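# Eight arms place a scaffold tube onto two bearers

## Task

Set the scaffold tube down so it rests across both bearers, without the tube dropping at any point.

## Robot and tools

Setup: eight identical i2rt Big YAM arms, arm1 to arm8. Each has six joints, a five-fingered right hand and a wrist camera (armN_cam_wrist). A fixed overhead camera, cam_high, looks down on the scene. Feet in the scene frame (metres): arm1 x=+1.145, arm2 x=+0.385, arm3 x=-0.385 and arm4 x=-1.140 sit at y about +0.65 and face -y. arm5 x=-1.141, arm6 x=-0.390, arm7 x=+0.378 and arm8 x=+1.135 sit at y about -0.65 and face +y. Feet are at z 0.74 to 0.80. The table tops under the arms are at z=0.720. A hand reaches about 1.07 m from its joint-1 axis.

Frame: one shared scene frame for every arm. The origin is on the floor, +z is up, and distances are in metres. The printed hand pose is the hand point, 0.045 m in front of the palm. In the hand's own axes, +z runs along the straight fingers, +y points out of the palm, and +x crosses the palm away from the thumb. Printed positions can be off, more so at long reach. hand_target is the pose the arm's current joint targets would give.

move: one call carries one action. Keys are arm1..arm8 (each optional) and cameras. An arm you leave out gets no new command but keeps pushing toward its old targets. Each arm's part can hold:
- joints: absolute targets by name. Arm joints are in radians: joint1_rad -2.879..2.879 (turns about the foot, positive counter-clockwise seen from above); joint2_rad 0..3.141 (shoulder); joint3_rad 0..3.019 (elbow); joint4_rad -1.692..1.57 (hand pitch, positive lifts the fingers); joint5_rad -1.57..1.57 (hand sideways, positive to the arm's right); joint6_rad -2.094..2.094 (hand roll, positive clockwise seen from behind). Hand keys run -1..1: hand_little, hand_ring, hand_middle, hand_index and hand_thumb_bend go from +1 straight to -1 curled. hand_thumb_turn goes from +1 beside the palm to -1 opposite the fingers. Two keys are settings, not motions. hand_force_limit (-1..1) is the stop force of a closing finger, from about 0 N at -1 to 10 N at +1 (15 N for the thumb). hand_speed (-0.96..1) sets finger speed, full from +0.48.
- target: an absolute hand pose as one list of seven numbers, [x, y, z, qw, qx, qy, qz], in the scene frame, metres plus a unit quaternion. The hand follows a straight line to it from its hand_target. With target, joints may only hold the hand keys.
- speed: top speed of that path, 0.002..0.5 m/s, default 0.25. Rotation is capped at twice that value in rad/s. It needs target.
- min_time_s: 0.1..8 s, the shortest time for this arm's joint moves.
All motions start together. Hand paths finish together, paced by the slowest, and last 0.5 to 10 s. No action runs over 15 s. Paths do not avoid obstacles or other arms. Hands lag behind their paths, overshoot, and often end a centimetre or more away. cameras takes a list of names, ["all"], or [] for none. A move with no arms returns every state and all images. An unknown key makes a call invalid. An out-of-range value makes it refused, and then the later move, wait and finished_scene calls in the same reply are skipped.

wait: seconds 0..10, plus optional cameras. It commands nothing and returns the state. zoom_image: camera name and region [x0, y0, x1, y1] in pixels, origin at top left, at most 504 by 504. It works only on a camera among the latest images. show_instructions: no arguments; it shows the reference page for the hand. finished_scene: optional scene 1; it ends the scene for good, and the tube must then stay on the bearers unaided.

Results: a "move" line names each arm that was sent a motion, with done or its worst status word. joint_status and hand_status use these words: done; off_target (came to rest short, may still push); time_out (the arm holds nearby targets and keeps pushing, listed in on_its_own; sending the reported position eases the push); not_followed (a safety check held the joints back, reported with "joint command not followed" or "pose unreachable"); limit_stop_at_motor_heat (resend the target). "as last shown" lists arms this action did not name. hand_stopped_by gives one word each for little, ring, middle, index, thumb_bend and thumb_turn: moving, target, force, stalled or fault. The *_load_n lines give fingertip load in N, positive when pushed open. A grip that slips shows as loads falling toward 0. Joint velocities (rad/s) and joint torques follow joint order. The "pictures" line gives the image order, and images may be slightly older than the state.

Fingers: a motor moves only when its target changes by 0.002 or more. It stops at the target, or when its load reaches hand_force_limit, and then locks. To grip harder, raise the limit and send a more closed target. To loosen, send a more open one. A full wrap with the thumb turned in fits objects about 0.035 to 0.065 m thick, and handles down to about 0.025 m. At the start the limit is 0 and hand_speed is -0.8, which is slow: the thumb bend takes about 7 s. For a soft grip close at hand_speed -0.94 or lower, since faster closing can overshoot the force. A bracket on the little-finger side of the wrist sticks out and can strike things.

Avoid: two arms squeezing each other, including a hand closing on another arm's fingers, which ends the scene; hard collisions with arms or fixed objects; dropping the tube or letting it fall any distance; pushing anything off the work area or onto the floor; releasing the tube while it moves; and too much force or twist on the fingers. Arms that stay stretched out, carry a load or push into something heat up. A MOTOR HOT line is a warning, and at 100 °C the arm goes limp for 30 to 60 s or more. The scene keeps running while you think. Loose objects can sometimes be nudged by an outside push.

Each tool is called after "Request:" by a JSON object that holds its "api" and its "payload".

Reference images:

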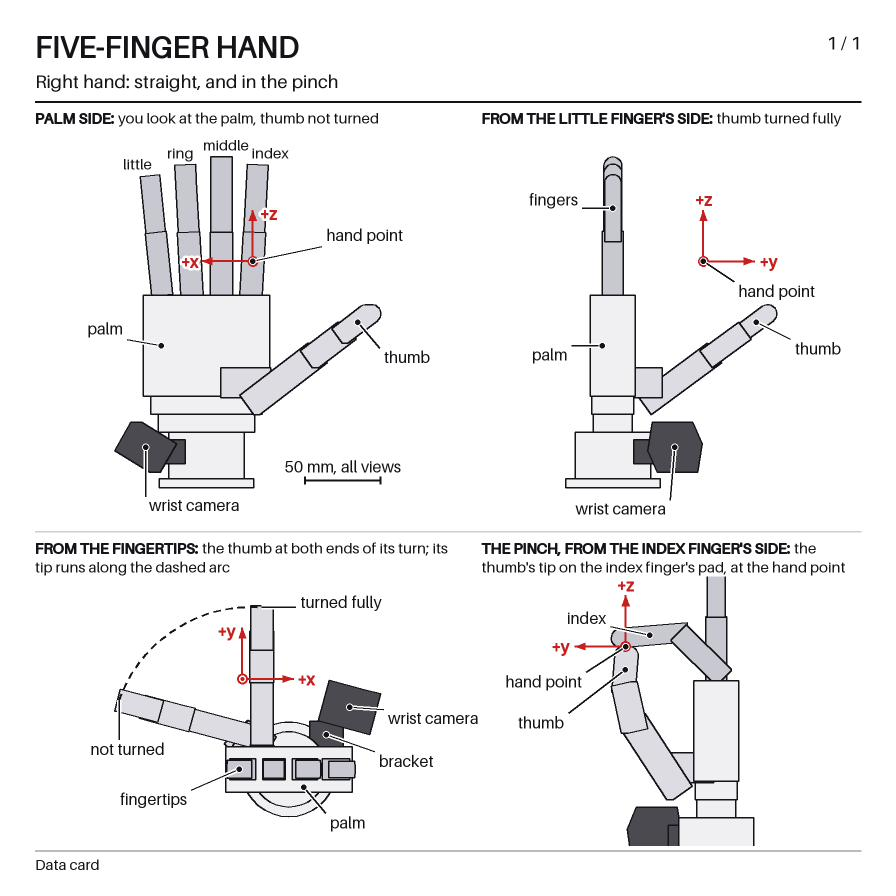

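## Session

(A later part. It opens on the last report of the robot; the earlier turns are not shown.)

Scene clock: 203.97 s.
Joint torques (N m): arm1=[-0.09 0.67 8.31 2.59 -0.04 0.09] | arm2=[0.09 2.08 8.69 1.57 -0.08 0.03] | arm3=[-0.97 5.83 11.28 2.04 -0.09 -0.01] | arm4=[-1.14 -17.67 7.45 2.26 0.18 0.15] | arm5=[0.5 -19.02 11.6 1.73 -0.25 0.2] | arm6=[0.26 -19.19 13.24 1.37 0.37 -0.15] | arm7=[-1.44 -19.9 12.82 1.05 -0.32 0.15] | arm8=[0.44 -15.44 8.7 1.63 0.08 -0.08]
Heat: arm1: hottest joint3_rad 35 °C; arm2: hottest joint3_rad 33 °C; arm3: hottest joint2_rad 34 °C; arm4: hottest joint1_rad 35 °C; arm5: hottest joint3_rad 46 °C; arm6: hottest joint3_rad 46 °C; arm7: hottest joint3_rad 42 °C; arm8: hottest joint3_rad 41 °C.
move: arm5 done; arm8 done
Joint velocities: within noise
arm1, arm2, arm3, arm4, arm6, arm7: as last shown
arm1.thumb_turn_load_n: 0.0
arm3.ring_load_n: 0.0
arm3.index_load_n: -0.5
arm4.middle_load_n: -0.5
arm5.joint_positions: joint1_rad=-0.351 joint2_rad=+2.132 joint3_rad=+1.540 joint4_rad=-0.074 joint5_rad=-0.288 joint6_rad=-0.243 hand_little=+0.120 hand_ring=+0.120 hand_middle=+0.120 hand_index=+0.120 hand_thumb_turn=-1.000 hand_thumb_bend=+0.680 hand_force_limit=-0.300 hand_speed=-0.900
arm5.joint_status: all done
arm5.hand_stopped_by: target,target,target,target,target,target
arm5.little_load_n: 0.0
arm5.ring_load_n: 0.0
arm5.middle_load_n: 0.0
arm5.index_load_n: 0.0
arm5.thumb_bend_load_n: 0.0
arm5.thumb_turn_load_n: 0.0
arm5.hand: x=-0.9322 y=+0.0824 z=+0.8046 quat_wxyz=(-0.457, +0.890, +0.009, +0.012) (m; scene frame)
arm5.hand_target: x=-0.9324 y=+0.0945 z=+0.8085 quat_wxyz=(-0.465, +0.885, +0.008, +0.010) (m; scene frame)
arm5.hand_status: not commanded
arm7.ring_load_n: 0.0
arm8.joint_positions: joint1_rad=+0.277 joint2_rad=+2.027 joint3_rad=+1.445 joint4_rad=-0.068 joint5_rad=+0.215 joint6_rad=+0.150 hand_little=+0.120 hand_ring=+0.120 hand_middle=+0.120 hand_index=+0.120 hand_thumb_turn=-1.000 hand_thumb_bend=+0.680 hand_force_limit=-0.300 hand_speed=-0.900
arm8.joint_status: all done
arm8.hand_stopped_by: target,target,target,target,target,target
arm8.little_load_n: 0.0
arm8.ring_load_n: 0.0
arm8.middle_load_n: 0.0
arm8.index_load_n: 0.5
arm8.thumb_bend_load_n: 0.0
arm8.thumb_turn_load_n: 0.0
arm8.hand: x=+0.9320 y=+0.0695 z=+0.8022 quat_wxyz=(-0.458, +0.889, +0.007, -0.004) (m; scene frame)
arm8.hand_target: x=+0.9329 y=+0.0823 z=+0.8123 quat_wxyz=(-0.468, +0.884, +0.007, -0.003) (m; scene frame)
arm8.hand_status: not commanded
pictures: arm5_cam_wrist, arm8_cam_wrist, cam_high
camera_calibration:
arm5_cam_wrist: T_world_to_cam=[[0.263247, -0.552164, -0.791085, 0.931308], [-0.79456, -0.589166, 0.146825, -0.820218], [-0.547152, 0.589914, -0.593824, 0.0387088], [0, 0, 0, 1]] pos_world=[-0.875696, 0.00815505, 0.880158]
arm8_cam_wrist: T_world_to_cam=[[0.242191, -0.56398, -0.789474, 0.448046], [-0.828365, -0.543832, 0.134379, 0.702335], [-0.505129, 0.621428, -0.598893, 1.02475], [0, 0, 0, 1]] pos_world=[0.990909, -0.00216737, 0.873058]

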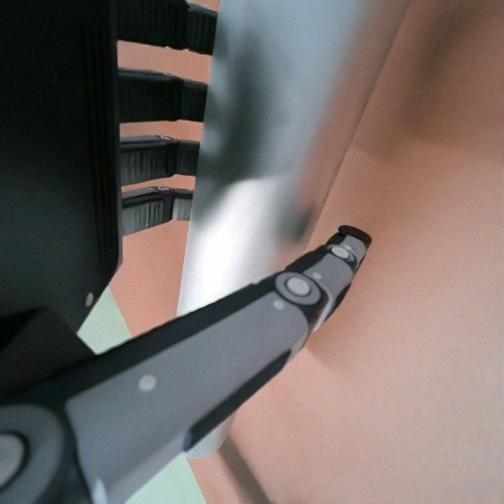

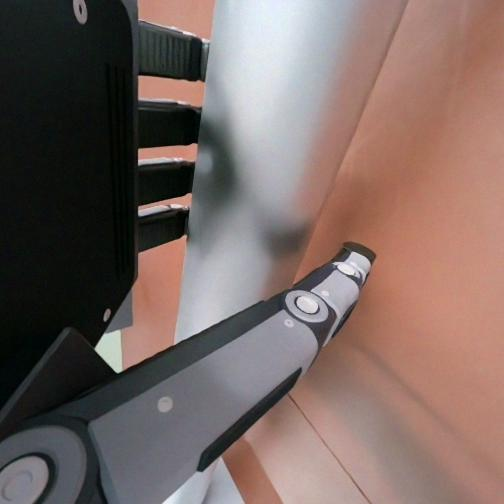

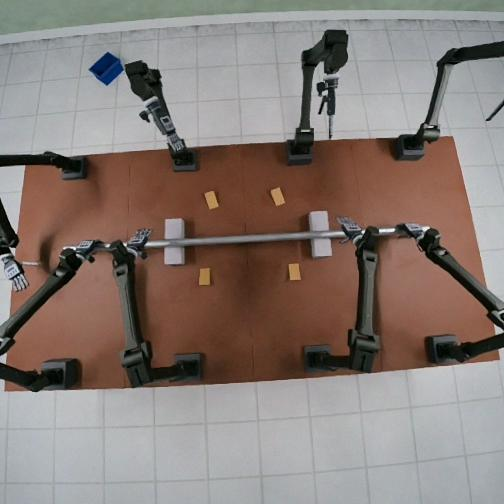

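Request:
{"api": "wait", "payload": {"seconds": 1.0, "cameras": ["arm5_cam_wrist", "arm8_cam_wrist", "arm2_cam_wrist", "cam_high"]}}

Request:
{"api": "zoom_image", "payload": {"camera": "cam_high", "region": [140, 190, 240, 290]}}

Request:
{"api": "zoom_image", "payload": {"camera": "cam_high", "region": [260, 190, 360, 290]}}

Scene clock: 205.27 s.
Joint torques (N m): arm1=[-0.09 0.56 8.29 2.61 -0.04 0.09] | arm2=[0.03 2.08 8.69 1.58 -0.08 0.03] | arm3=[-1.2 5.19 11.19 1.88 -0.13 0.03] | arm4=[-1.49 -17.55 7.5 2.24 0.18 0.16] | arm5=[0.26 -18.73 11.95 1.78 -0.26 0.27] | arm6=[0.26 -19.19 13.26 1.39 0.37 -0.15] | arm7=[-1.44 -19.9 12.85 1.1 -0.33 0.14] | arm8=[0.44 -15.44 8.7 1.65 0.08 -0.09]
Heat: arm1: hottest joint3_rad 35 °C; arm2: hottest joint3_rad 33 °C; arm3: hottest joint2_rad 34 °C; arm4: hottest joint1_rad 35 °C; arm5: hottest joint3_rad 46 °C; arm6: hottest joint3_rad 47 °C; arm7: hottest joint3_rad 42 °C; arm8: hottest joint3_rad 40 °C.
Joint velocities: within noise
arm1.joint_positions: joint1_rad=-0.040 joint2_rad=+0.615 joint3_rad=+1.392 joint4_rad=-1.136 joint5_rad=-0.098 joint6_rad=-1.329 hand_little=+1.000 hand_ring=+1.000 hand_middle=+1.000 hand_index=+1.000 hand_thumb_turn=+1.000 hand_thumb_bend=+1.000 hand_force_limit=+0.000 hand_speed=-0.800
arm1.joint_status: not commanded
arm1.hand_stopped_by: target,target,target,target,target,target
arm1.little_load_n: 0.0
arm1.ring_load_n: 0.0
arm1.middle_load_n: 0.0
arm1.index_load_n: 0.0
arm1.thumb_bend_load_n: 0.0
arm1.thumb_turn_load_n: 0.0
arm1.hand: x=+1.0861 y=+0.3844 z=+1.3326 quat_wxyz=(+0.335, +0.500, -0.654, +0.458) (m; scene frame)
arm1.hand_target: x=+1.0862 y=+0.3863 z=+1.3433 quat_wxyz=(+0.342, +0.496, -0.649, +0.465) (m; scene frame)
arm1.hand_status: not commanded
arm2.joint_positions: joint1_rad=-0.103 joint2_rad=+0.619 joint3_rad=+1.460 joint4_rad=-1.518 joint5_rad=-0.116 joint6_rad=-1.343 hand_little=+1.000 hand_ring=+1.000 hand_middle=+1.000 hand_index=+1.000 hand_thumb_turn=+1.000 hand_thumb_bend=+1.000 hand_force_limit=+0.000 hand_speed=-0.800
arm2.joint_status: not commanded
arm2.hand_stopped_by: target,target,target,target,target,target
arm2.little_load_n: 0.0
arm2.ring_load_n: -0.5
arm2.middle_load_n: 0.0
arm2.index_load_n: 0.0
arm2.thumb_bend_load_n: 0.0
arm2.thumb_turn_load_n: 0.5
arm2.hand: x=+0.3338 y=+0.4579 z=+1.2823 quat_wxyz=(+0.238, +0.549, -0.713, +0.365) (m; scene frame)
arm2.hand_target: x=+0.3338 y=+0.4586 z=+1.2912 quat_wxyz=(+0.245, +0.547, -0.709, +0.372) (m; scene frame)
arm2.hand_status: not commanded
arm3.joint_positions: joint1_rad=+0.256 joint2_rad=+0.544 joint3_rad=+1.330 joint4_rad=-1.428 joint5_rad=-0.230 joint6_rad=-1.142 hand_little=+1.000 hand_ring=+1.000 hand_middle=+1.000 hand_index=+1.000 hand_thumb_turn=+1.000 hand_thumb_bend=+1.000 hand_force_limit=+0.000 hand_speed=-0.800
arm3.joint_status: not commanded
arm3.hand_stopped_by: target,target,target,target,target,target
arm3.little_load_n: 0.0
arm3.ring_load_n: 0.0
arm3.middle_load_n: 0.0
arm3.index_load_n: 0.0
arm3.thumb_bend_load_n: 0.0
arm3.thumb_turn_load_n: 0.0
arm3.hand: x=-0.3422 y=+0.4731 z=+1.1980 quat_wxyz=(+0.101, +0.601, -0.655, +0.447) (m; scene frame)
arm3.hand_target: x=-0.3426 y=+0.4745 z=+1.2065 quat_wxyz=(+0.105, +0.599, -0.651, +0.455) (m; scene frame)
arm3.hand_status: not commanded
arm4.joint_positions: joint1_rad=-0.414 joint2_rad=+2.127 joint3_rad=+1.395 joint4_rad=+0.721 joint5_rad=-0.933 joint6_rad=-0.028 hand_little=+1.000 hand_ring=+1.000 hand_middle=+1.000 hand_index=+1.000 hand_thumb_turn=+1.000 hand_thumb_bend=+1.000 hand_force_limit=+0.000 hand_speed=-0.800
arm4.joint_status: not commanded
arm4.hand_stopped_by: target,target,target,target,target,target
arm4.little_load_n: 0.0
arm4.ring_load_n: 0.0
arm4.middle_load_n: -0.5
arm4.index_load_n: 0.0
arm4.thumb_bend_load_n: 0.0
arm4.thumb_turn_load_n: -0.5
arm4.hand: x=-1.2605 y=-0.0928 z=+0.8553 quat_wxyz=(-0.184, +0.194, -0.681, +0.682) (m; scene frame)
arm4.hand_target: x=-1.2699 y=-0.0900 z=+0.8501 quat_wxyz=(-0.183, +0.183, -0.683, +0.683) (m; scene frame)
arm4.hand_status: not commanded
arm5.joint_positions: joint1_rad=-0.351 joint2_rad=+2.132 joint3_rad=+1.540 joint4_rad=-0.074 joint5_rad=-0.288 joint6_rad=-0.243 hand_little=+0.120 hand_ring=+0.120 hand_middle=+0.120 hand_index=+0.120 hand_thumb_turn=-1.000 hand_thumb_bend=+0.680 hand_force_limit=-0.300 hand_speed=-0.900
arm5.joint_status: all done
arm5.hand_stopped_by: target,target,target,target,target,target
arm5.little_load_n: 0.0
arm5.ring_load_n: 0.0
arm5.middle_load_n: 0.0
arm5.index_load_n: 0.5
arm5.thumb_bend_load_n: 0.0
arm5.thumb_turn_load_n: 0.0
arm5.hand: x=-0.9322 y=+0.0824 z=+0.8046 quat_wxyz=(-0.457, +0.890, +0.009, +0.012) (m; scene frame)
arm5.hand_target: x=-0.9324 y=+0.0945 z=+0.8085 quat_wxyz=(-0.465, +0.885, +0.008, +0.010) (m; scene frame)
arm5.hand_status: not commanded
arm6.joint_positions: joint1_rad=+0.267 joint2_rad=+1.855 joint3_rad=+1.645 joint4_rad=-0.526 joint5_rad=+0.227 joint6_rad=+0.148 hand_little=+1.000 hand_ring=+1.000 hand_middle=+1.000 hand_index=+1.000 hand_thumb_turn=-1.000 hand_thumb_bend=+1.000 hand_force_limit=-0.300 hand_speed=-0.700
arm6.joint_status: not commanded
arm6.hand_stopped_by: target,target,target,target,target,target
arm6.little_load_n: 0.0
arm6.ring_load_n: 0.0
arm6.middle_load_n: 0.0
arm6.index_load_n: 0.0
arm6.thumb_bend_load_n: 0.0
arm6.thumb_turn_load_n: 0.0
arm6.hand: x=-0.5854 y=+0.0479 z=+0.9190 quat_wxyz=(-0.416, +0.909, +0.014, +0.022) (m; scene frame)
arm6.hand_target: x=-0.5889 y=+0.0609 z=+0.9658 quat_wxyz=(-0.447, +0.894, +0.012, +0.016) (m; scene frame)
arm6.hand_status: not commanded
arm7.joint_positions: joint1_rad=-0.295 joint2_rad=+1.837 joint3_rad=+1.666 joint4_rad=-0.509 joint5_rad=-0.253 joint6_rad=-0.168 hand_little=+1.000 hand_ring=+1.000 hand_middle=+1.000 hand_index=+1.000 hand_thumb_turn=-1.000 hand_thumb_bend=+1.000 hand_force_limit=-0.300 hand_speed=-0.700
arm7.joint_status: not commanded
arm7.hand_stopped_by: target,target,target,target,target,target
arm7.little_load_n: 0.0
arm7.ring_load_n: 0.0
arm7.middle_load_n: 0.0
arm7.index_load_n: -0.5
arm7.thumb_bend_load_n: 0.0
arm7.thumb_turn_load_n: 0.0
arm7.hand: x=+0.5290 y=+0.0591 z=+0.9370 quat_wxyz=(-0.442, +0.897, -0.007, -0.014) (m; scene frame)
arm7.hand_target: x=+0.5347 y=+0.0675 z=+0.9598 quat_wxyz=(-0.456, +0.890, -0.008, -0.011) (m; scene frame)
arm7.hand_status: not commanded
arm8.joint_positions: joint1_rad=+0.277 joint2_rad=+2.027 joint3_rad=+1.445 joint4_rad=-0.068 joint5_rad=+0.215 joint6_rad=+0.150 hand_little=+0.120 hand_ring=+0.120 hand_middle=+0.120 hand_index=+0.120 hand_thumb_turn=-1.000 hand_thumb_bend=+0.680 hand_force_limit=-0.300 hand_speed=-0.900
arm8.joint_status: all done
arm8.hand_stopped_by: target,target,target,target,target,target
arm8.little_load_n: 0.0
arm8.ring_load_n: 0.0
arm8.middle_load_n: 0.0
arm8.index_load_n: 0.5
arm8.thumb_bend_load_n: 0.0
arm8.thumb_turn_load_n: 0.0
arm8.hand: x=+0.9320 y=+0.0695 z=+0.8022 quat_wxyz=(-0.458, +0.889, +0.007, -0.004) (m; scene frame)
arm8.hand_target: x=+0.9329 y=+0.0823 z=+0.8123 quat_wxyz=(-0.468, +0.884, +0.007, -0.003) (m; scene frame)
arm8.hand_status: not commanded
wait: 1.00 s; at rest from the start
pictures: arm2_cam_wrist, arm5_cam_wrist, arm8_cam_wrist, cam_high
camera_calibration:
arm5_cam_wrist: T_world_to_cam=[[0.263247, -0.552164, -0.791085, 0.931308], [-0.79456, -0.589166, 0.146825, -0.820218], [-0.547152, 0.589914, -0.593824, 0.0387088], [0, 0, 0, 1]] pos_world=[-0.875696, 0.00815505, 0.880158]
arm8_cam_wrist: T_world_to_cam=[[0.242191, -0.56398, -0.789474, 0.448046], [-0.828365, -0.543832, 0.134379, 0.702335], [-0.505129, 0.621428, -0.598893, 1.02475], [0, 0, 0, 1]] pos_world=[0.990909, -0.00216737, 0.873058]

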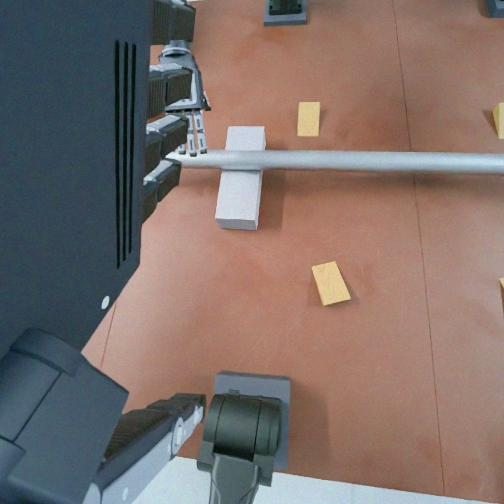

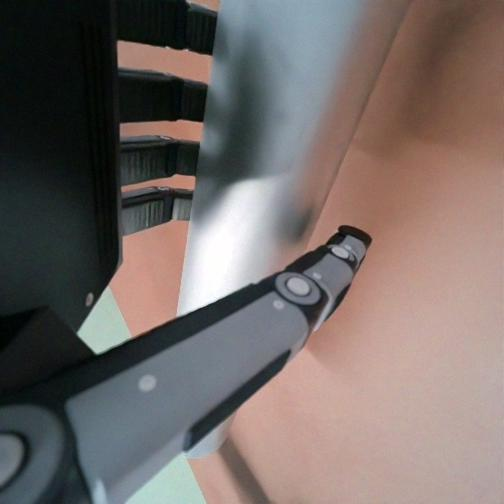

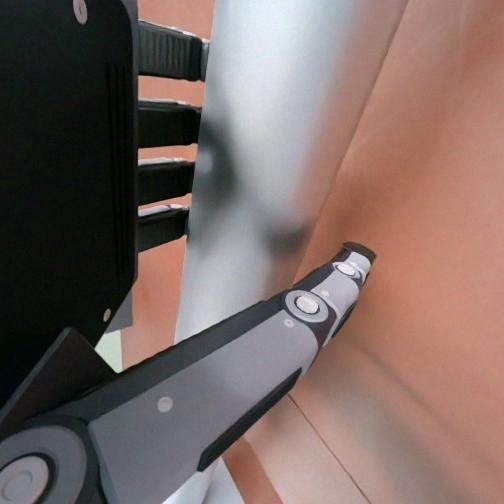

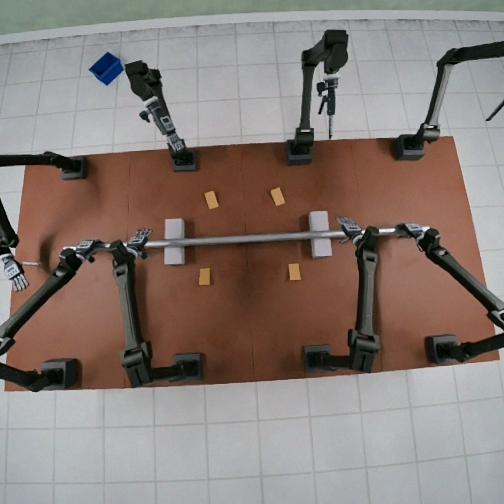

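Scaled by 5.040 from the camera's 504x504 image, which has a finer 720x720 frame.

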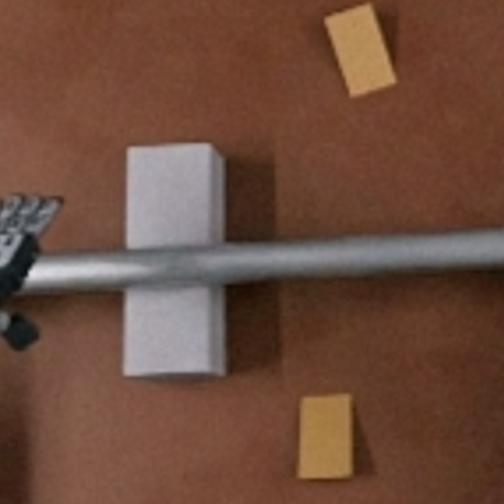

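Scaled by 5.040 from the camera's 504x504 image, which has a finer 720x720 frame.

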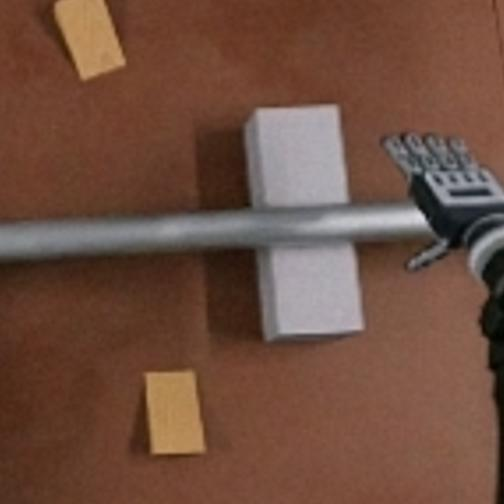

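Request:
{"api": "move", "payload": {"arm5": {"joints":{"hand_little":0.3,"hand_ring":0.3,"hand_middle":0.3,"hand_index":0.3,"hand_thumb_bend":0.75}}, "arm8": {"joints":{"hand_little":0.3,"hand_ring":0.3,"hand_middle":0.3,"hand_index":0.3,"hand_thumb_bend":0.75}}, "cameras": ["arm5_cam_wrist", "arm8_cam_wrist", "arm2_cam_wrist"]}}

Request:
{"api": "zoom_image", "payload": {"camera": "arm2_cam_wrist", "region": [180, 90, 380, 290]}}

Scene clock: 206.93 s.
Joint torques (N m): arm1=[-0.09 0.62 8.29 2.59 -0.04 0.09] | arm2=[0.09 2.08 8.7 1.58 -0.08 0.03] | arm3=[-0.09 5.89 11.43 1.88 -0.11 0.01] | arm4=[-1.44 -17.26 7.45 2.33 0.19 0.14] | arm5=[0.38 -18.32 11.58 1.61 -0.22 0.23] | arm6=[0.26 -19.14 13.24 1.39 0.37 -0.15] | arm7=[-1.38 -19.9 12.78 1.07 -0.32 0.15] | arm8=[0.44 -15.62 8.69 1.63 0.07 -0.09]
Heat: arm1: hottest joint3_rad 35 °C; arm2: hottest joint3_rad 33 °C; arm3: hottest joint2_rad 34 °C; arm4: hottest joint1_rad 35 °C; arm5: hottest joint3_rad 45 °C; arm6: hottest joint3_rad 47 °C; arm7: hottest joint3_rad 42 °C; arm8: hottest joint3_rad 40 °C.
move: arm5 done; arm8 done
Joint velocities: within noise
arm1, arm2, arm3, arm4, arm6, arm7: as last shown
arm2.ring_load_n: 0.0
arm2.thumb_turn_load_n: 0.0
arm4.little_load_n: -0.5
arm4.middle_load_n: 0.0
arm4.thumb_turn_load_n: 0.0
arm5.joint_positions: joint1_rad=-0.351 joint2_rad=+2.132 joint3_rad=+1.540 joint4_rad=-0.074 joint5_rad=-0.288 joint6_rad=-0.242 hand_little=+0.300 hand_ring=+0.300 hand_middle=+0.300 hand_index=+0.300 hand_thumb_turn=-1.000 hand_thumb_bend=+0.750 hand_force_limit=-0.300 hand_speed=-0.900
arm5.joint_status: all done
arm5.hand_stopped_by: target,target,target,target,target,target
arm5.little_load_n: 0.0
arm5.ring_load_n: 0.0
arm5.middle_load_n: 0.0
arm5.index_load_n: 0.0
arm5.thumb_bend_load_n: 0.0
arm5.thumb_turn_load_n: 0.0
arm5.hand: x=-0.9323 y=+0.0824 z=+0.8046 quat_wxyz=(-0.457, +0.890, +0.009, +0.012) (m; scene frame)
arm5.hand_target: x=-0.9324 y=+0.0945 z=+0.8085 quat_wxyz=(-0.465, +0.885, +0.008, +0.010) (m; scene frame)
arm5.hand_status: not commanded
arm6.middle_load_n: -0.5
arm7.index_load_n: 0.0
arm8.joint_positions: joint1_rad=+0.277 joint2_rad=+2.029 joint3_rad=+1.445 joint4_rad=-0.068 joint5_rad=+0.216 joint6_rad=+0.150 hand_little=+0.300 hand_ring=+0.300 hand_middle=+0.300 hand_index=+0.300 hand_thumb_turn=-1.000 hand_thumb_bend=+0.750 hand_force_limit=-0.300 hand_speed=-0.900
arm8.joint_status: all done
arm8.hand_stopped_by: target,target,target,target,target,target
arm8.little_load_n: 0.0
arm8.ring_load_n: 0.0
arm8.middle_load_n: 0.0
arm8.index_load_n: 0.5
arm8.thumb_bend_load_n: 0.0
arm8.thumb_turn_load_n: 0.0
arm8.hand: x=+0.9321 y=+0.0694 z=+0.8008 quat_wxyz=(-0.457, +0.889, +0.007, -0.003) (m; scene frame)
arm8.hand_target: x=+0.9329 y=+0.0822 z=+0.8122 quat_wxyz=(-0.468, +0.884, +0.007, -0.003) (m; scene frame)
arm8.hand_status: not commanded
pictures: arm2_cam_wrist, arm5_cam_wrist, arm8_cam_wrist
camera_calibration:
arm5_cam_wrist: T_world_to_cam=[[0.26288, -0.552189, -0.79119, 0.931077], [-0.794614, -0.589029, 0.147079, -0.82049], [-0.54725, 0.590026, -0.593622, 0.038445], [0, 0, 0, 1]] pos_world=[-0.875696, 0.0081546, 0.880158]
arm8_cam_wrist: T_world_to_cam=[[0.242603, -0.565466, -0.788284, 0.445624], [-0.828622, -0.543349, 0.134748, 0.702512], [-0.504509, 0.620499, -0.600376, 1.02476], [0, 0, 0, 1]] pos_world=[0.99101, -0.00217073, 0.871861]

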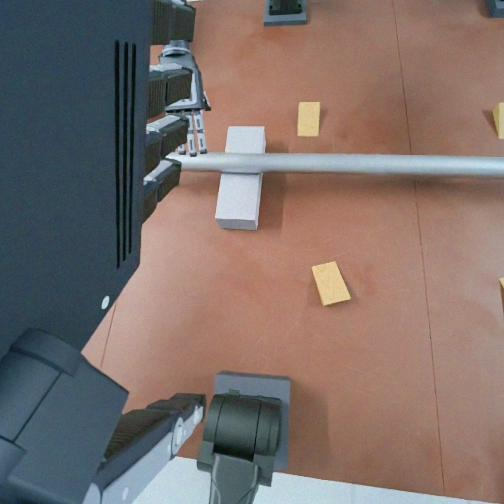

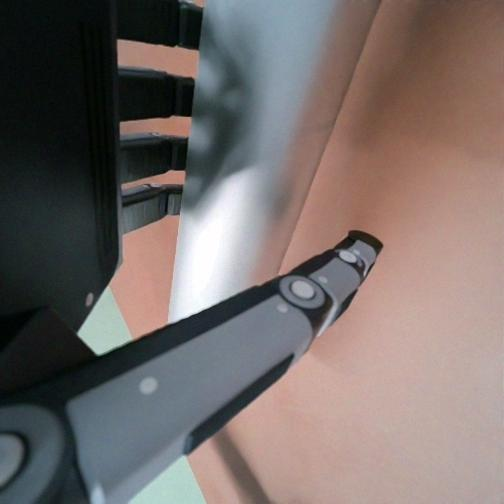

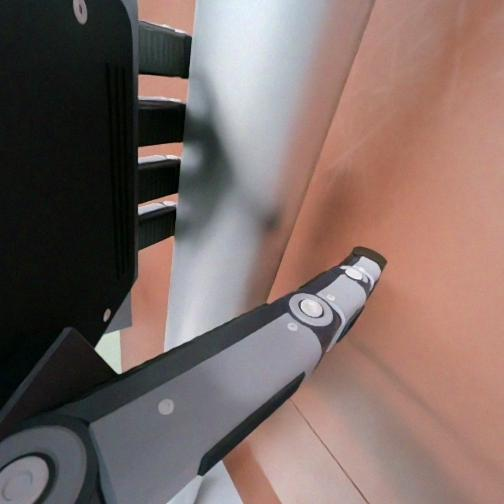

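Scaled by 2.520 from the camera's 504x504 image, which has a finer 720x720 frame.

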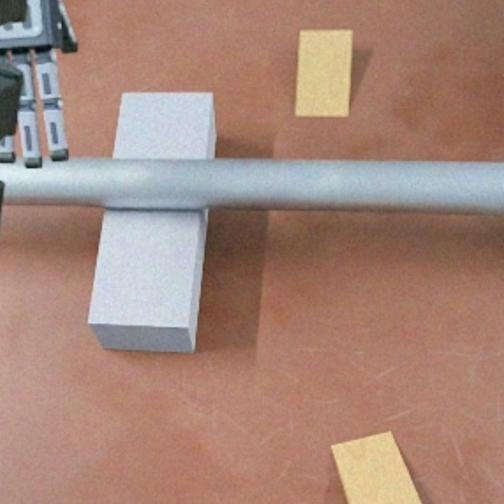

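Request:
{"api": "zoom_image", "payload": {"camera": "arm2_cam_wrist", "region": [205, 110, 285, 190]}}

Request:
{"api": "zoom_image", "payload": {"camera": "arm2_cam_wrist", "region": [205, 170, 285, 250]}}

Scaled by 6.300 from the camera's 504x504 image, which has a finer 720x720 frame.

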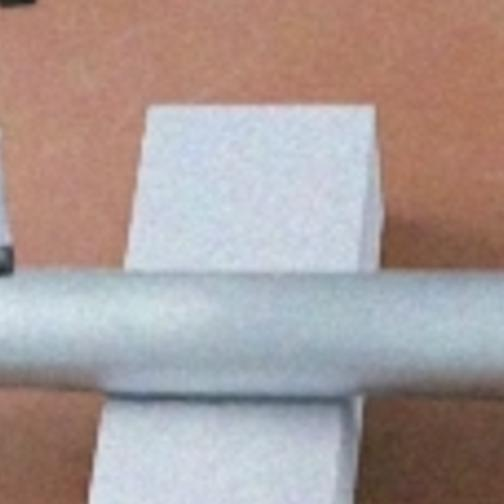

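Scaled by 6.300 from the camera's 504x504 image, which has a finer 720x720 frame.

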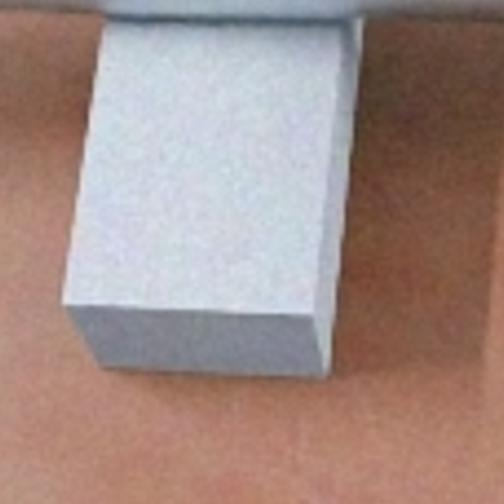

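Request:
{"api": "zoom_image", "payload": {"camera": "arm2_cam_wrist", "region": [290, 240, 370, 320]}}

Request:
{"api": "wait", "payload": {"seconds": 0.1, "cameras": ["arm3_cam_wrist", "cam_high", "arm2_cam_wrist", "arm6_cam_wrist"]}}

Request:
{"api": "zoom_image", "payload": {"camera": "arm3_cam_wrist", "region": [225, 245, 305, 325]}}

Scaled by 6.300 from the camera's 504x504 image, which has a finer 720x720 frame.

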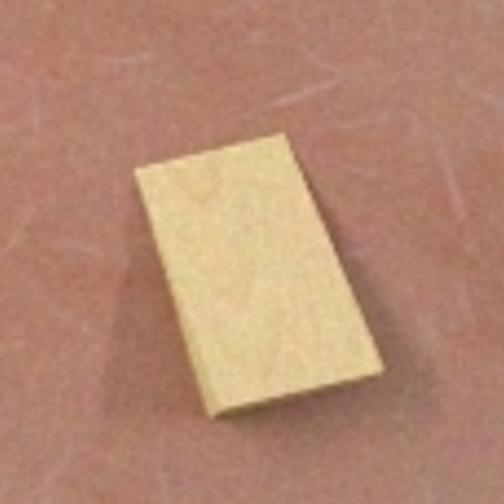

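Scene clock: 209.63 s.
Joint torques (N m): arm1=[-0.09 0.62 8.31 2.59 -0.04 0.08] | arm2=[0.09 2.02 8.69 1.58 -0.08 0.04] | arm3=[-0.67 5.25 11.22 2.07 -0.12 -0.03] | arm4=[-1.32 -17.44 7.5 2.25 0.21 0.14] | arm5=[0.26 -18.9 11.74 1.78 -0.23 0.23] | arm6=[0.26 -19.14 13.26 1.37 0.37 -0.15] | arm7=[-1.44 -19.84 12.82 1.03 -0.32 0.14] | arm8=[0.5 -15.62 8.69 1.63 0.07 -0.09]
Heat: arm1: hottest joint3_rad 35 °C; arm2: hottest joint3_rad 33 °C; arm3: hottest joint2_rad 34 °C; arm4: hottest joint1_rad 35 °C; arm5: hottest joint3_rad 45 °C; arm6: hottest joint3_rad 47 °C; arm7: hottest joint3_rad 42 °C; arm8: hottest joint3_rad 40 °C.
Joint velocities: within noise
arm1.joint_positions: joint1_rad=-0.040 joint2_rad=+0.615 joint3_rad=+1.392 joint4_rad=-1.136 joint5_rad=-0.098 joint6_rad=-1.329 hand_little=+1.000 hand_ring=+1.000 hand_middle=+1.000 hand_index=+1.000 hand_thumb_turn=+1.000 hand_thumb_bend=+1.000 hand_force_limit=+0.000 hand_speed=-0.800
arm1.joint_status: not commanded
arm1.hand_stopped_by: target,target,target,target,target,target
arm1.little_load_n: 0.0
arm1.ring_load_n: 0.0
arm1.middle_load_n: 0.0
arm1.index_load_n: 0.0
arm1.thumb_bend_load_n: 0.0
arm1.thumb_turn_load_n: 0.0
arm1.hand: x=+1.0861 y=+0.3844 z=+1.3326 quat_wxyz=(+0.335, +0.500, -0.654, +0.458) (m; scene frame)
arm1.hand_target: x=+1.0862 y=+0.3863 z=+1.3433 quat_wxyz=(+0.342, +0.496, -0.649, +0.465) (m; scene frame)
arm1.hand_status: not commanded
arm2.joint_positions: joint1_rad=-0.103 joint2_rad=+0.619 joint3_rad=+1.460 joint4_rad=-1.518 joint5_rad=-0.116 joint6_rad=-1.343 hand_little=+1.000 hand_ring=+1.000 hand_middle=+1.000 hand_index=+1.000 hand_thumb_turn=+1.000 hand_thumb_bend=+1.000 hand_force_limit=+0.000 hand_speed=-0.800
arm2.joint_status: not commanded
arm2.hand_stopped_by: target,target,target,target,target,target
arm2.little_load_n: 0.0
arm2.ring_load_n: 0.0
arm2.middle_load_n: 0.0
arm2.index_load_n: 0.0
arm2.thumb_bend_load_n: 0.0
arm2.thumb_turn_load_n: 0.0
arm2.hand: x=+0.3338 y=+0.4579 z=+1.2823 quat_wxyz=(+0.238, +0.549, -0.713, +0.365) (m; scene frame)
arm2.hand_target: x=+0.3338 y=+0.4586 z=+1.2912 quat_wxyz=(+0.245, +0.547, -0.709, +0.372) (m; scene frame)
arm2.hand_status: not commanded
arm3.joint_positions: joint1_rad=+0.256 joint2_rad=+0.544 joint3_rad=+1.330 joint4_rad=-1.428 joint5_rad=-0.230 joint6_rad=-1.142 hand_little=+1.000 hand_ring=+1.000 hand_middle=+1.000 hand_index=+1.000 hand_thumb_turn=+1.000 hand_thumb_bend=+1.000 hand_force_limit=+0.000 hand_speed=-0.800
arm3.joint_status: not commanded
arm3.hand_stopped_by: target,target,target,target,target,target
arm3.little_load_n: 0.0
arm3.ring_load_n: 0.0
arm3.middle_load_n: 0.0
arm3.index_load_n: 0.0
arm3.thumb_bend_load_n: 0.5
arm3.thumb_turn_load_n: 0.0
arm3.hand: x=-0.3422 y=+0.4731 z=+1.1980 quat_wxyz=(+0.101, +0.601, -0.655, +0.447) (m; scene frame)
arm3.hand_target: x=-0.3426 y=+0.4745 z=+1.2065 quat_wxyz=(+0.105, +0.599, -0.651, +0.455) (m; scene frame)
arm3.hand_status: not commanded
arm4.joint_positions: joint1_rad=-0.414 joint2_rad=+2.127 joint3_rad=+1.395 joint4_rad=+0.721 joint5_rad=-0.933 joint6_rad=-0.028 hand_little=+1.000 hand_ring=+1.000 hand_middle=+1.000 hand_index=+1.000 hand_thumb_turn=+1.000 hand_thumb_bend=+1.000 hand_force_limit=+0.000 hand_speed=-0.800
arm4.joint_status: not commanded
arm4.hand_stopped_by: target,target,target,target,target,target
arm4.little_load_n: 0.0
arm4.ring_load_n: 0.0
arm4.middle_load_n: 0.0
arm4.index_load_n: 0.0
arm4.thumb_bend_load_n: 0.0
arm4.thumb_turn_load_n: 0.0
arm4.hand: x=-1.2605 y=-0.0928 z=+0.8553 quat_wxyz=(-0.184, +0.194, -0.681, +0.682) (m; scene frame)
arm4.hand_target: x=-1.2699 y=-0.0900 z=+0.8501 quat_wxyz=(-0.183, +0.183, -0.683, +0.683) (m; scene frame)
arm4.hand_status: not commanded
arm5.joint_positions: joint1_rad=-0.351 joint2_rad=+2.132 joint3_rad=+1.540 joint4_rad=-0.074 joint5_rad=-0.288 joint6_rad=-0.242 hand_little=+0.300 hand_ring=+0.300 hand_middle=+0.300 hand_index=+0.300 hand_thumb_turn=-1.000 hand_thumb_bend=+0.750 hand_force_limit=-0.300 hand_speed=-0.900
arm5.joint_status: all done
arm5.hand_stopped_by: target,target,target,target,target,target
arm5.little_load_n: 0.0
arm5.ring_load_n: 0.0
arm5.middle_load_n: 0.0
arm5.index_load_n: 0.0
arm5.thumb_bend_load_n: 0.0
arm5.thumb_turn_load_n: 0.0
arm5.hand: x=-0.9323 y=+0.0824 z=+0.8046 quat_wxyz=(-0.457, +0.890, +0.009, +0.012) (m; scene frame)
arm5.hand_target: x=-0.9324 y=+0.0945 z=+0.8085 quat_wxyz=(-0.465, +0.885, +0.008, +0.010) (m; scene frame)
arm5.hand_status: not commanded
arm6.joint_positions: joint1_rad=+0.267 joint2_rad=+1.855 joint3_rad=+1.645 joint4_rad=-0.526 joint5_rad=+0.227 joint6_rad=+0.148 hand_little=+1.000 hand_ring=+1.000 hand_middle=+1.000 hand_index=+1.000 hand_thumb_turn=-1.000 hand_thumb_bend=+1.000 hand_force_limit=-0.300 hand_speed=-0.700
arm6.joint_status: not commanded
arm6.hand_stopped_by: target,target,target,target,target,target
arm6.little_load_n: 0.0
arm6.ring_load_n: 0.0
arm6.middle_load_n: 0.0
arm6.index_load_n: 0.0
arm6.thumb_bend_load_n: 0.0
arm6.thumb_turn_load_n: 0.0
arm6.hand: x=-0.5854 y=+0.0479 z=+0.9190 quat_wxyz=(-0.416, +0.909, +0.014, +0.022) (m; scene frame)
arm6.hand_target: x=-0.5889 y=+0.0609 z=+0.9658 quat_wxyz=(-0.447, +0.894, +0.012, +0.016) (m; scene frame)
arm6.hand_status: not commanded
arm7.joint_positions: joint1_rad=-0.295 joint2_rad=+1.837 joint3_rad=+1.666 joint4_rad=-0.509 joint5_rad=-0.253 joint6_rad=-0.168 hand_little=+1.000 hand_ring=+1.000 hand_middle=+1.000 hand_index=+1.000 hand_thumb_turn=-1.000 hand_thumb_bend=+1.000 hand_force_limit=-0.300 hand_speed=-0.700
arm7.joint_status: not commanded
arm7.hand_stopped_by: target,target,target,target,target,target
arm7.little_load_n: 0.0
arm7.ring_load_n: 0.0
arm7.middle_load_n: 0.0
arm7.index_load_n: 0.0
arm7.thumb_bend_load_n: 0.0
arm7.thumb_turn_load_n: 0.0
arm7.hand: x=+0.5290 y=+0.0591 z=+0.9370 quat_wxyz=(-0.442, +0.897, -0.007, -0.014) (m; scene frame)
arm7.hand_target: x=+0.5347 y=+0.0675 z=+0.9598 quat_wxyz=(-0.456, +0.890, -0.008, -0.011) (m; scene frame)
arm7.hand_status: not commanded
arm8.joint_positions: joint1_rad=+0.277 joint2_rad=+2.029 joint3_rad=+1.445 joint4_rad=-0.068 joint5_rad=+0.216 joint6_rad=+0.150 hand_little=+0.300 hand_ring=+0.300 hand_middle=+0.300 hand_index=+0.300 hand_thumb_turn=-1.000 hand_thumb_bend=+0.750 hand_force_limit=-0.300 hand_speed=-0.900
arm8.joint_status: all done
arm8.hand_stopped_by: target,target,target,target,target,target
arm8.little_load_n: 0.0
arm8.ring_load_n: 0.0
arm8.middle_load_n: 0.0
arm8.index_load_n: 0.5
arm8.thumb_bend_load_n: 0.0
arm8.thumb_turn_load_n: 0.0
arm8.hand: x=+0.9321 y=+0.0694 z=+0.8008 quat_wxyz=(-0.457, +0.889, +0.007, -0.003) (m; scene frame)
arm8.hand_target: x=+0.9329 y=+0.0822 z=+0.8122 quat_wxyz=(-0.468, +0.884, +0.007, -0.003) (m; scene frame)
arm8.hand_status: not commanded
wait: 0.10 s; at rest from the start
pictures: arm2_cam_wrist, arm3_cam_wrist, arm6_cam_wrist, cam_high
camera_calibration:
arm6_cam_wrist: T_world_to_cam=[[0.364998, -0.620541, -0.69405, 0.8759], [-0.801146, -0.589114, 0.105399, -0.540428], [-0.47428, 0.517565, -0.712169, 0.465342], [0, 0, 0, 1]] pos_world=[-0.531962, -0.0156871, 0.996281]

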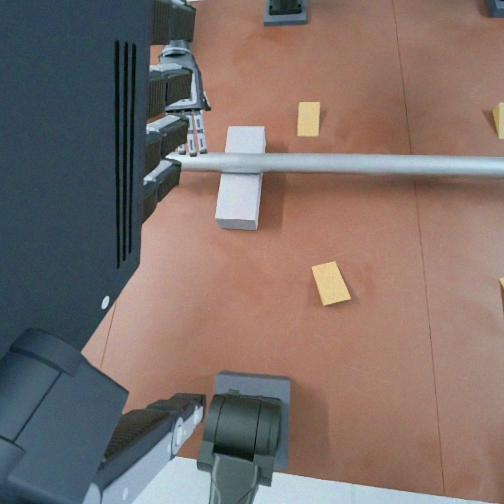

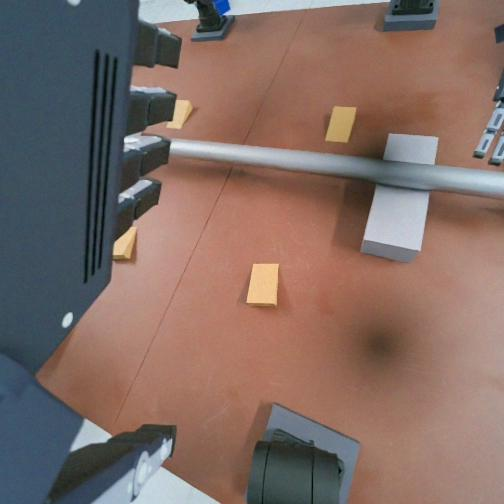

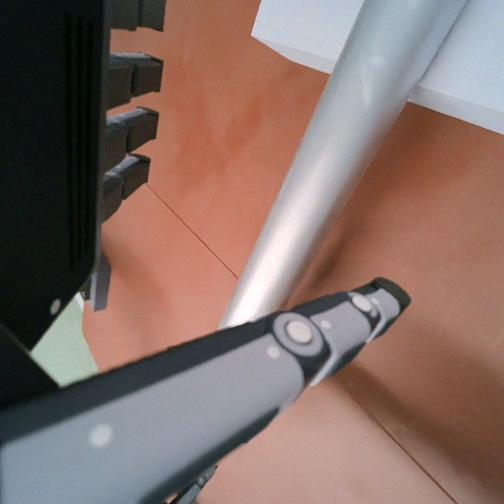

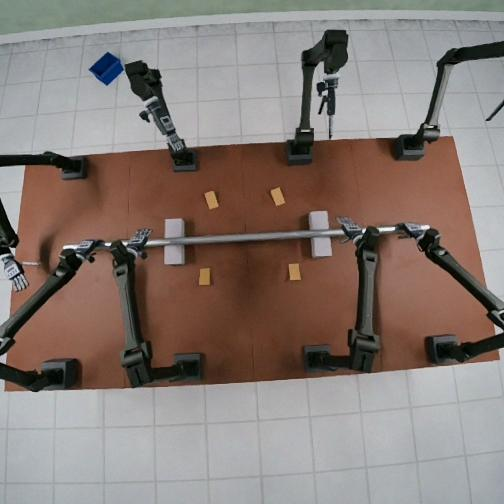

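Scaled by 6.300 from the camera's 504x504 image, which has a finer 720x720 frame.

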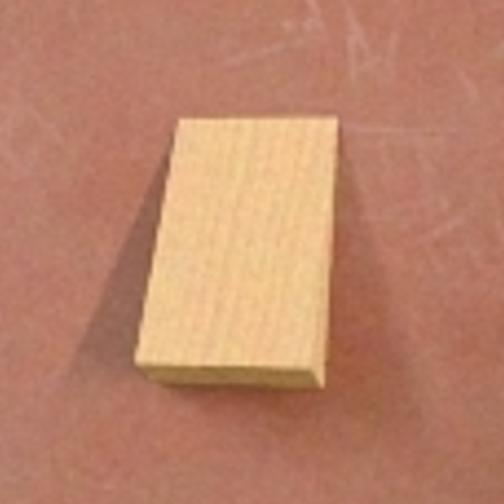

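Request:
{"api": "move", "payload": {"arm3": {"joints":{"joint1_rad":0.168,"joint2_rad":1.20,"joint3_rad":0.80,"joint4_rad":-1.211,"joint5_rad":-0.953,"joint6_rad":-1.761,"hand_thumb_turn":-1,"hand_thumb_bend":1,"hand_index":0.5,"hand_middle":0.5,"hand_ring":1,"hand_little":1,"hand_speed":-0.4},"min_time_s":4}, "arm2": {"joints":{"joint1_rad":-0.349,"joint2_rad":0.82,"joint3_rad":0.45,"joint4_rad":-0.305,"joint5_rad":0.726,"joint6_rad":0.67,"hand_thumb_turn":-1,"hand_thumb_bend":1,"hand_index":0.5,"hand_middle":0.5,"hand_ring":1,"hand_little":1,"hand_speed":-0.4},"min_time_s":4}, "cameras": ["arm2_cam_wrist", "arm3_cam_wrist", "cam_high"]}}

Scene clock: 231.00 s.
Joint torques (N m): arm1=[-0.09 0.56 8.31 2.59 -0.04 0.09] | arm2=[-0.67 -1.96 8.28 1.84 0.57 0.15] | arm3=[-2.32 -4.37 9.47 1.03 -0.96 -0.06] | arm4=[-1.14 -17.2 7.47 2.28 0.19 0.14] | arm5=[-0.26 -18.37 11.62 1.58 -0.26 0.18] | arm6=[0.26 -19.14 13.27 1.37 0.36 -0.15] | arm7=[-1.49 -19.84 12.82 1.02 -0.33 0.14] | arm8=[0.44 -15.62 8.69 1.65 0.07 -0.09]
Heat: arm1: hottest joint3_rad 35 °C; arm2: hottest joint3_rad 33 °C; arm3: hottest joint3_rad 35 °C; arm4: hottest joint1_rad 35 °C; arm5: hottest joint3_rad 44 °C; arm6: hottest joint3_rad 48 °C; arm7: hottest joint3_rad 42 °C; arm8: hottest joint3_rad 38 °C.
move: arm2 done; arm3 done
Joint velocities: within noise
arm1, arm4, arm5, arm6, arm7, arm8: as last shown
arm2.joint_positions: joint1_rad=-0.338 joint2_rad=+0.810 joint3_rad=+0.459 joint4_rad=-0.321 joint5_rad=+0.722 joint6_rad=+0.660 hand_little=+1.000 hand_ring=+1.000 hand_middle=+0.500 hand_index=+0.500 hand_thumb_turn=-1.000 hand_thumb_bend=+1.000 hand_force_limit=+0.000 hand_speed=-0.400
arm2.joint_status: all done
arm2.hand_stopped_by: target,target,target,target,target,target
arm2.little_load_n: 0.0
arm2.ring_load_n: 0.0
arm2.middle_load_n: 0.0
arm2.index_load_n: 0.0
arm2.thumb_bend_load_n: 0.0
arm2.thumb_turn_load_n: 0.0
arm2.hand: x=+0.1947 y=+0.3359 z=+0.9313 quat_wxyz=(+0.239, -0.533, -0.674, +0.452) (m; scene frame)
arm2.hand_target: x=+0.1907 y=+0.3381 z=+0.9262 quat_wxyz=(+0.241, -0.540, -0.669, +0.450) (m; scene frame)
arm2.hand_status: not commanded
arm3.joint_positions: joint1_rad=+0.176 joint2_rad=+1.186 joint3_rad=+0.807 joint4_rad=-1.222 joint5_rad=-0.952 joint6_rad=-1.753 hand_little=+1.000 hand_ring=+1.000 hand_middle=+0.500 hand_index=+0.500 hand_thumb_turn=-1.000 hand_thumb_bend=+1.000 hand_force_limit=+0.000 hand_speed=-0.400
arm3.joint_status: all done
arm3.hand_stopped_by: target,target,target,target,target,target
arm3.little_load_n: 0.0
arm3.ring_load_n: 0.0
arm3.middle_load_n: 0.0
arm3.index_load_n: 0.0
arm3.thumb_bend_load_n: 0.0
arm3.thumb_turn_load_n: 0.0
arm3.hand: x=-0.2267 y=+0.4079 z=+0.8764 quat_wxyz=(-0.331, +0.718, -0.521, +0.322) (m; scene frame)
arm3.hand_target: x=-0.2286 y=+0.4062 z=+0.8704 quat_wxyz=(-0.332, +0.717, -0.522, +0.322) (m; scene frame)
arm3.hand_status: not commanded
arm6.ring_load_n: -0.5
arm7.little_load_n: -0.5
arm8.index_load_n: 0.0
pictures: arm2_cam_wrist, arm3_cam_wrist, cam_high
camera_calibration:
arm2_cam_wrist: T_world_to_cam=[[0.359287, 0.23837, -0.902271, 0.697863], [0.819146, -0.543767, 0.182529, -0.149997], [-0.447116, -0.804672, -0.390629, 0.839209], [0, 0, 0, 1]] pos_world=[0.24736, 0.427375, 0.984859]
arm3_cam_wrist: T_world_to_cam=[[-0.43211, -0.527677, -0.731326, 0.75556], [-0.731838, 0.679045, -0.0575422, -0.384876], [0.526967, 0.510347, -0.679596, 0.621069], [0, 0, 0, 1]] pos_world=[-0.282465, 0.343079, 0.95249]

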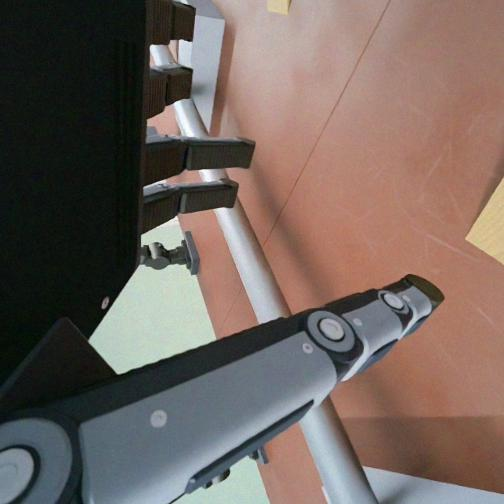

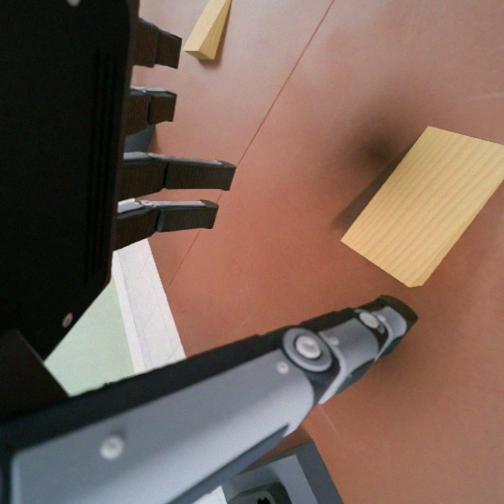

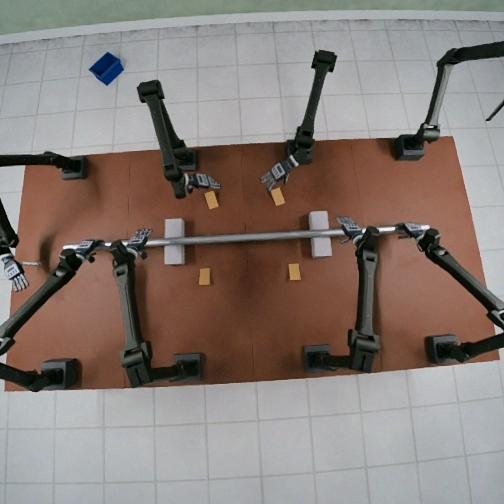

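Request:
{"api": "move", "payload": {"arm3": {"target":[-0.2242,0.3912,0.80,-0.3647,0.7015,-0.5443,0.2827],"speed":0.1}, "arm2": {"target":[0.208,0.370,0.80,0.2739,-0.5267,-0.7148,0.3716],"speed":0.1}, "cameras": ["arm2_cam_wrist", "arm3_cam_wrist", "cam_high"]}}

Scene clock: 234.17 s.
Joint torques (N m): arm1=[-0.15 0.62 8.28 2.58 -0.05 0.08] | arm2=[0.85 -2.9 6.2 1.61 0.69 0.14] | arm3=[-0.67 -7.3 8.18 0.66 -0.68 0.11] | arm4=[-1.26 -17.61 7.47 2.29 0.2 0.14] | arm5=[0.03 -18.49 11.7 1.87 -0.24 0.23] | arm6=[0.32 -19.14 13.26 1.39 0.37 -0.15] | arm7=[-1.38 -19.84 12.82 1.07 -0.32 0.16] | arm8=[0.44 -15.56 8.69 1.63 0.07 -0.09]
Heat: arm1: hottest joint3_rad 35 °C; arm2: hottest joint3_rad 34 °C; arm3: hottest joint2_rad 34 °C; arm4: hottest joint1_rad 35 °C; arm5: hottest joint3_rad 44 °C; arm6: hottest joint3_rad 48 °C; arm7: hottest joint3_rad 42 °C; arm8: hottest joint3_rad 38 °C.
move: arm2 done; arm3 done
Joint velocities: within noise
arm1, arm4, arm5, arm6, arm7, arm8: as last shown
arm1.thumb_bend_load_n: -0.5
arm2.joint_positions: joint1_rad=-0.330 joint2_rad=+1.091 joint3_rad=+0.298 joint4_rad=-0.085 joint5_rad=+0.750 joint6_rad=+0.682 hand_little=+1.000 hand_ring=+1.000 hand_middle=+0.500 hand_index=+0.500 hand_thumb_turn=-1.000 hand_thumb_bend=+1.000 hand_force_limit=+0.000 hand_speed=-0.400
arm2.joint_status: not commanded
arm2.hand_stopped_by: target,target,target,target,target,target
arm2.little_load_n: 0.0
arm2.ring_load_n: 0.0
arm2.middle_load_n: 0.0
arm2.index_load_n: 0.0
arm2.thumb_bend_load_n: -0.5
arm2.thumb_turn_load_n: 0.0
arm2.hand: x=+0.2050 y=+0.3698 z=+0.8045 quat_wxyz=(+0.275, -0.527, -0.714, +0.371) (m; scene frame)
arm2.hand_target: x=+0.2080 y=+0.3702 z=+0.8001 quat_wxyz=(+0.274, -0.526, -0.714, +0.371) (m; scene frame)
arm2.hand_status: done (0.005 m and 0.2 deg from the pose sent, 0.136 m and 11.1 deg at the start)
arm3.joint_positions: joint1_rad=+0.176 joint2_rad=+1.411 joint3_rad=+0.791 joint4_rad=-1.075 joint5_rad=-0.947 joint6_rad=-1.749 hand_little=+1.000 hand_ring=+1.000 hand_middle=+0.500 hand_index=+0.500 hand_thumb_turn=-1.000 hand_thumb_bend=+1.000 hand_force_limit=+0.000 hand_speed=-0.400
arm3.joint_status: not commanded
arm3.hand_stopped_by: target,target,target,target,target,target
arm3.little_load_n: 0.0
arm3.ring_load_n: 0.0
arm3.middle_load_n: 0.0
arm3.index_load_n: 0.0
arm3.thumb_bend_load_n: 0.0
arm3.thumb_turn_load_n: 0.0
arm3.hand: x=-0.2240 y=+0.3887 z=+0.8072 quat_wxyz=(-0.360, +0.705, -0.539, +0.290) (m; scene frame)
arm3.hand_target: x=-0.2243 y=+0.3913 z=+0.8002 quat_wxyz=(-0.365, +0.701, -0.544, +0.282) (m; scene frame)
arm3.hand_status: done (0.008 m and 1.2 deg from the pose sent, 0.078 m and 6.8 deg at the start)
arm4.thumb_turn_load_n: -0.5
arm6.ring_load_n: 0.0
arm6.thumb_bend_load_n: -0.5
arm7.little_load_n: 0.0
arm8.ring_load_n: -0.5
arm8.index_load_n: 0.5
pictures: arm2_cam_wrist, arm3_cam_wrist, cam_high
camera_calibration:
arm2_cam_wrist: T_world_to_cam=[[0.410383, 0.391651, -0.823526, 0.441194], [0.799407, -0.589042, 0.118228, -0.0443494], [-0.438787, -0.706851, -0.554822, 0.915804], [0, 0, 0, 1]] pos_world=[0.256238, 0.448419, 0.876686]
arm3_cam_wrist: T_world_to_cam=[[-0.447172, -0.455985, -0.76949, 0.695627], [-0.73131, 0.681722, 0.0210099, -0.438148], [0.514998, 0.572131, -0.638313, 0.522338], [0, 0, 0, 1]] pos_world=[-0.278359, 0.317045, 0.877899]

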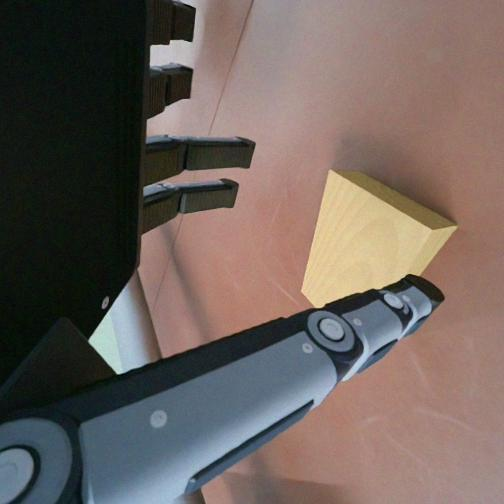

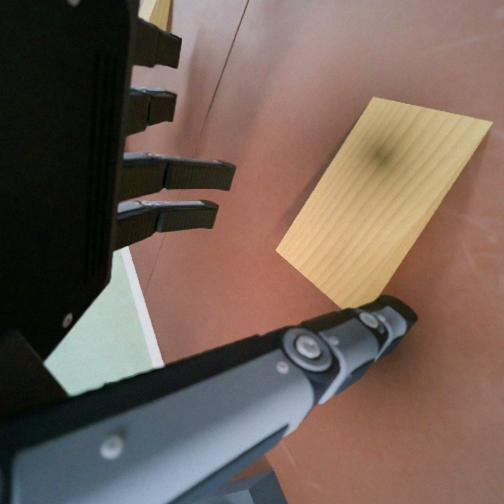

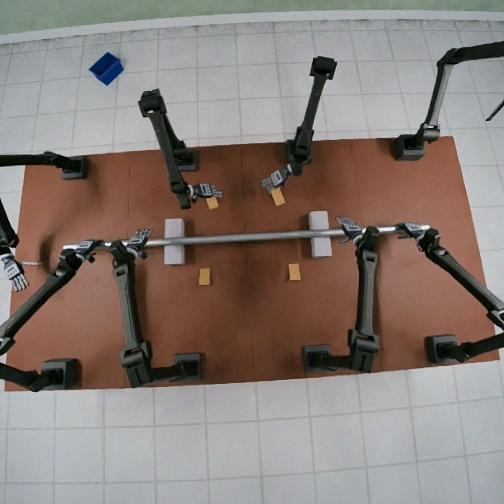

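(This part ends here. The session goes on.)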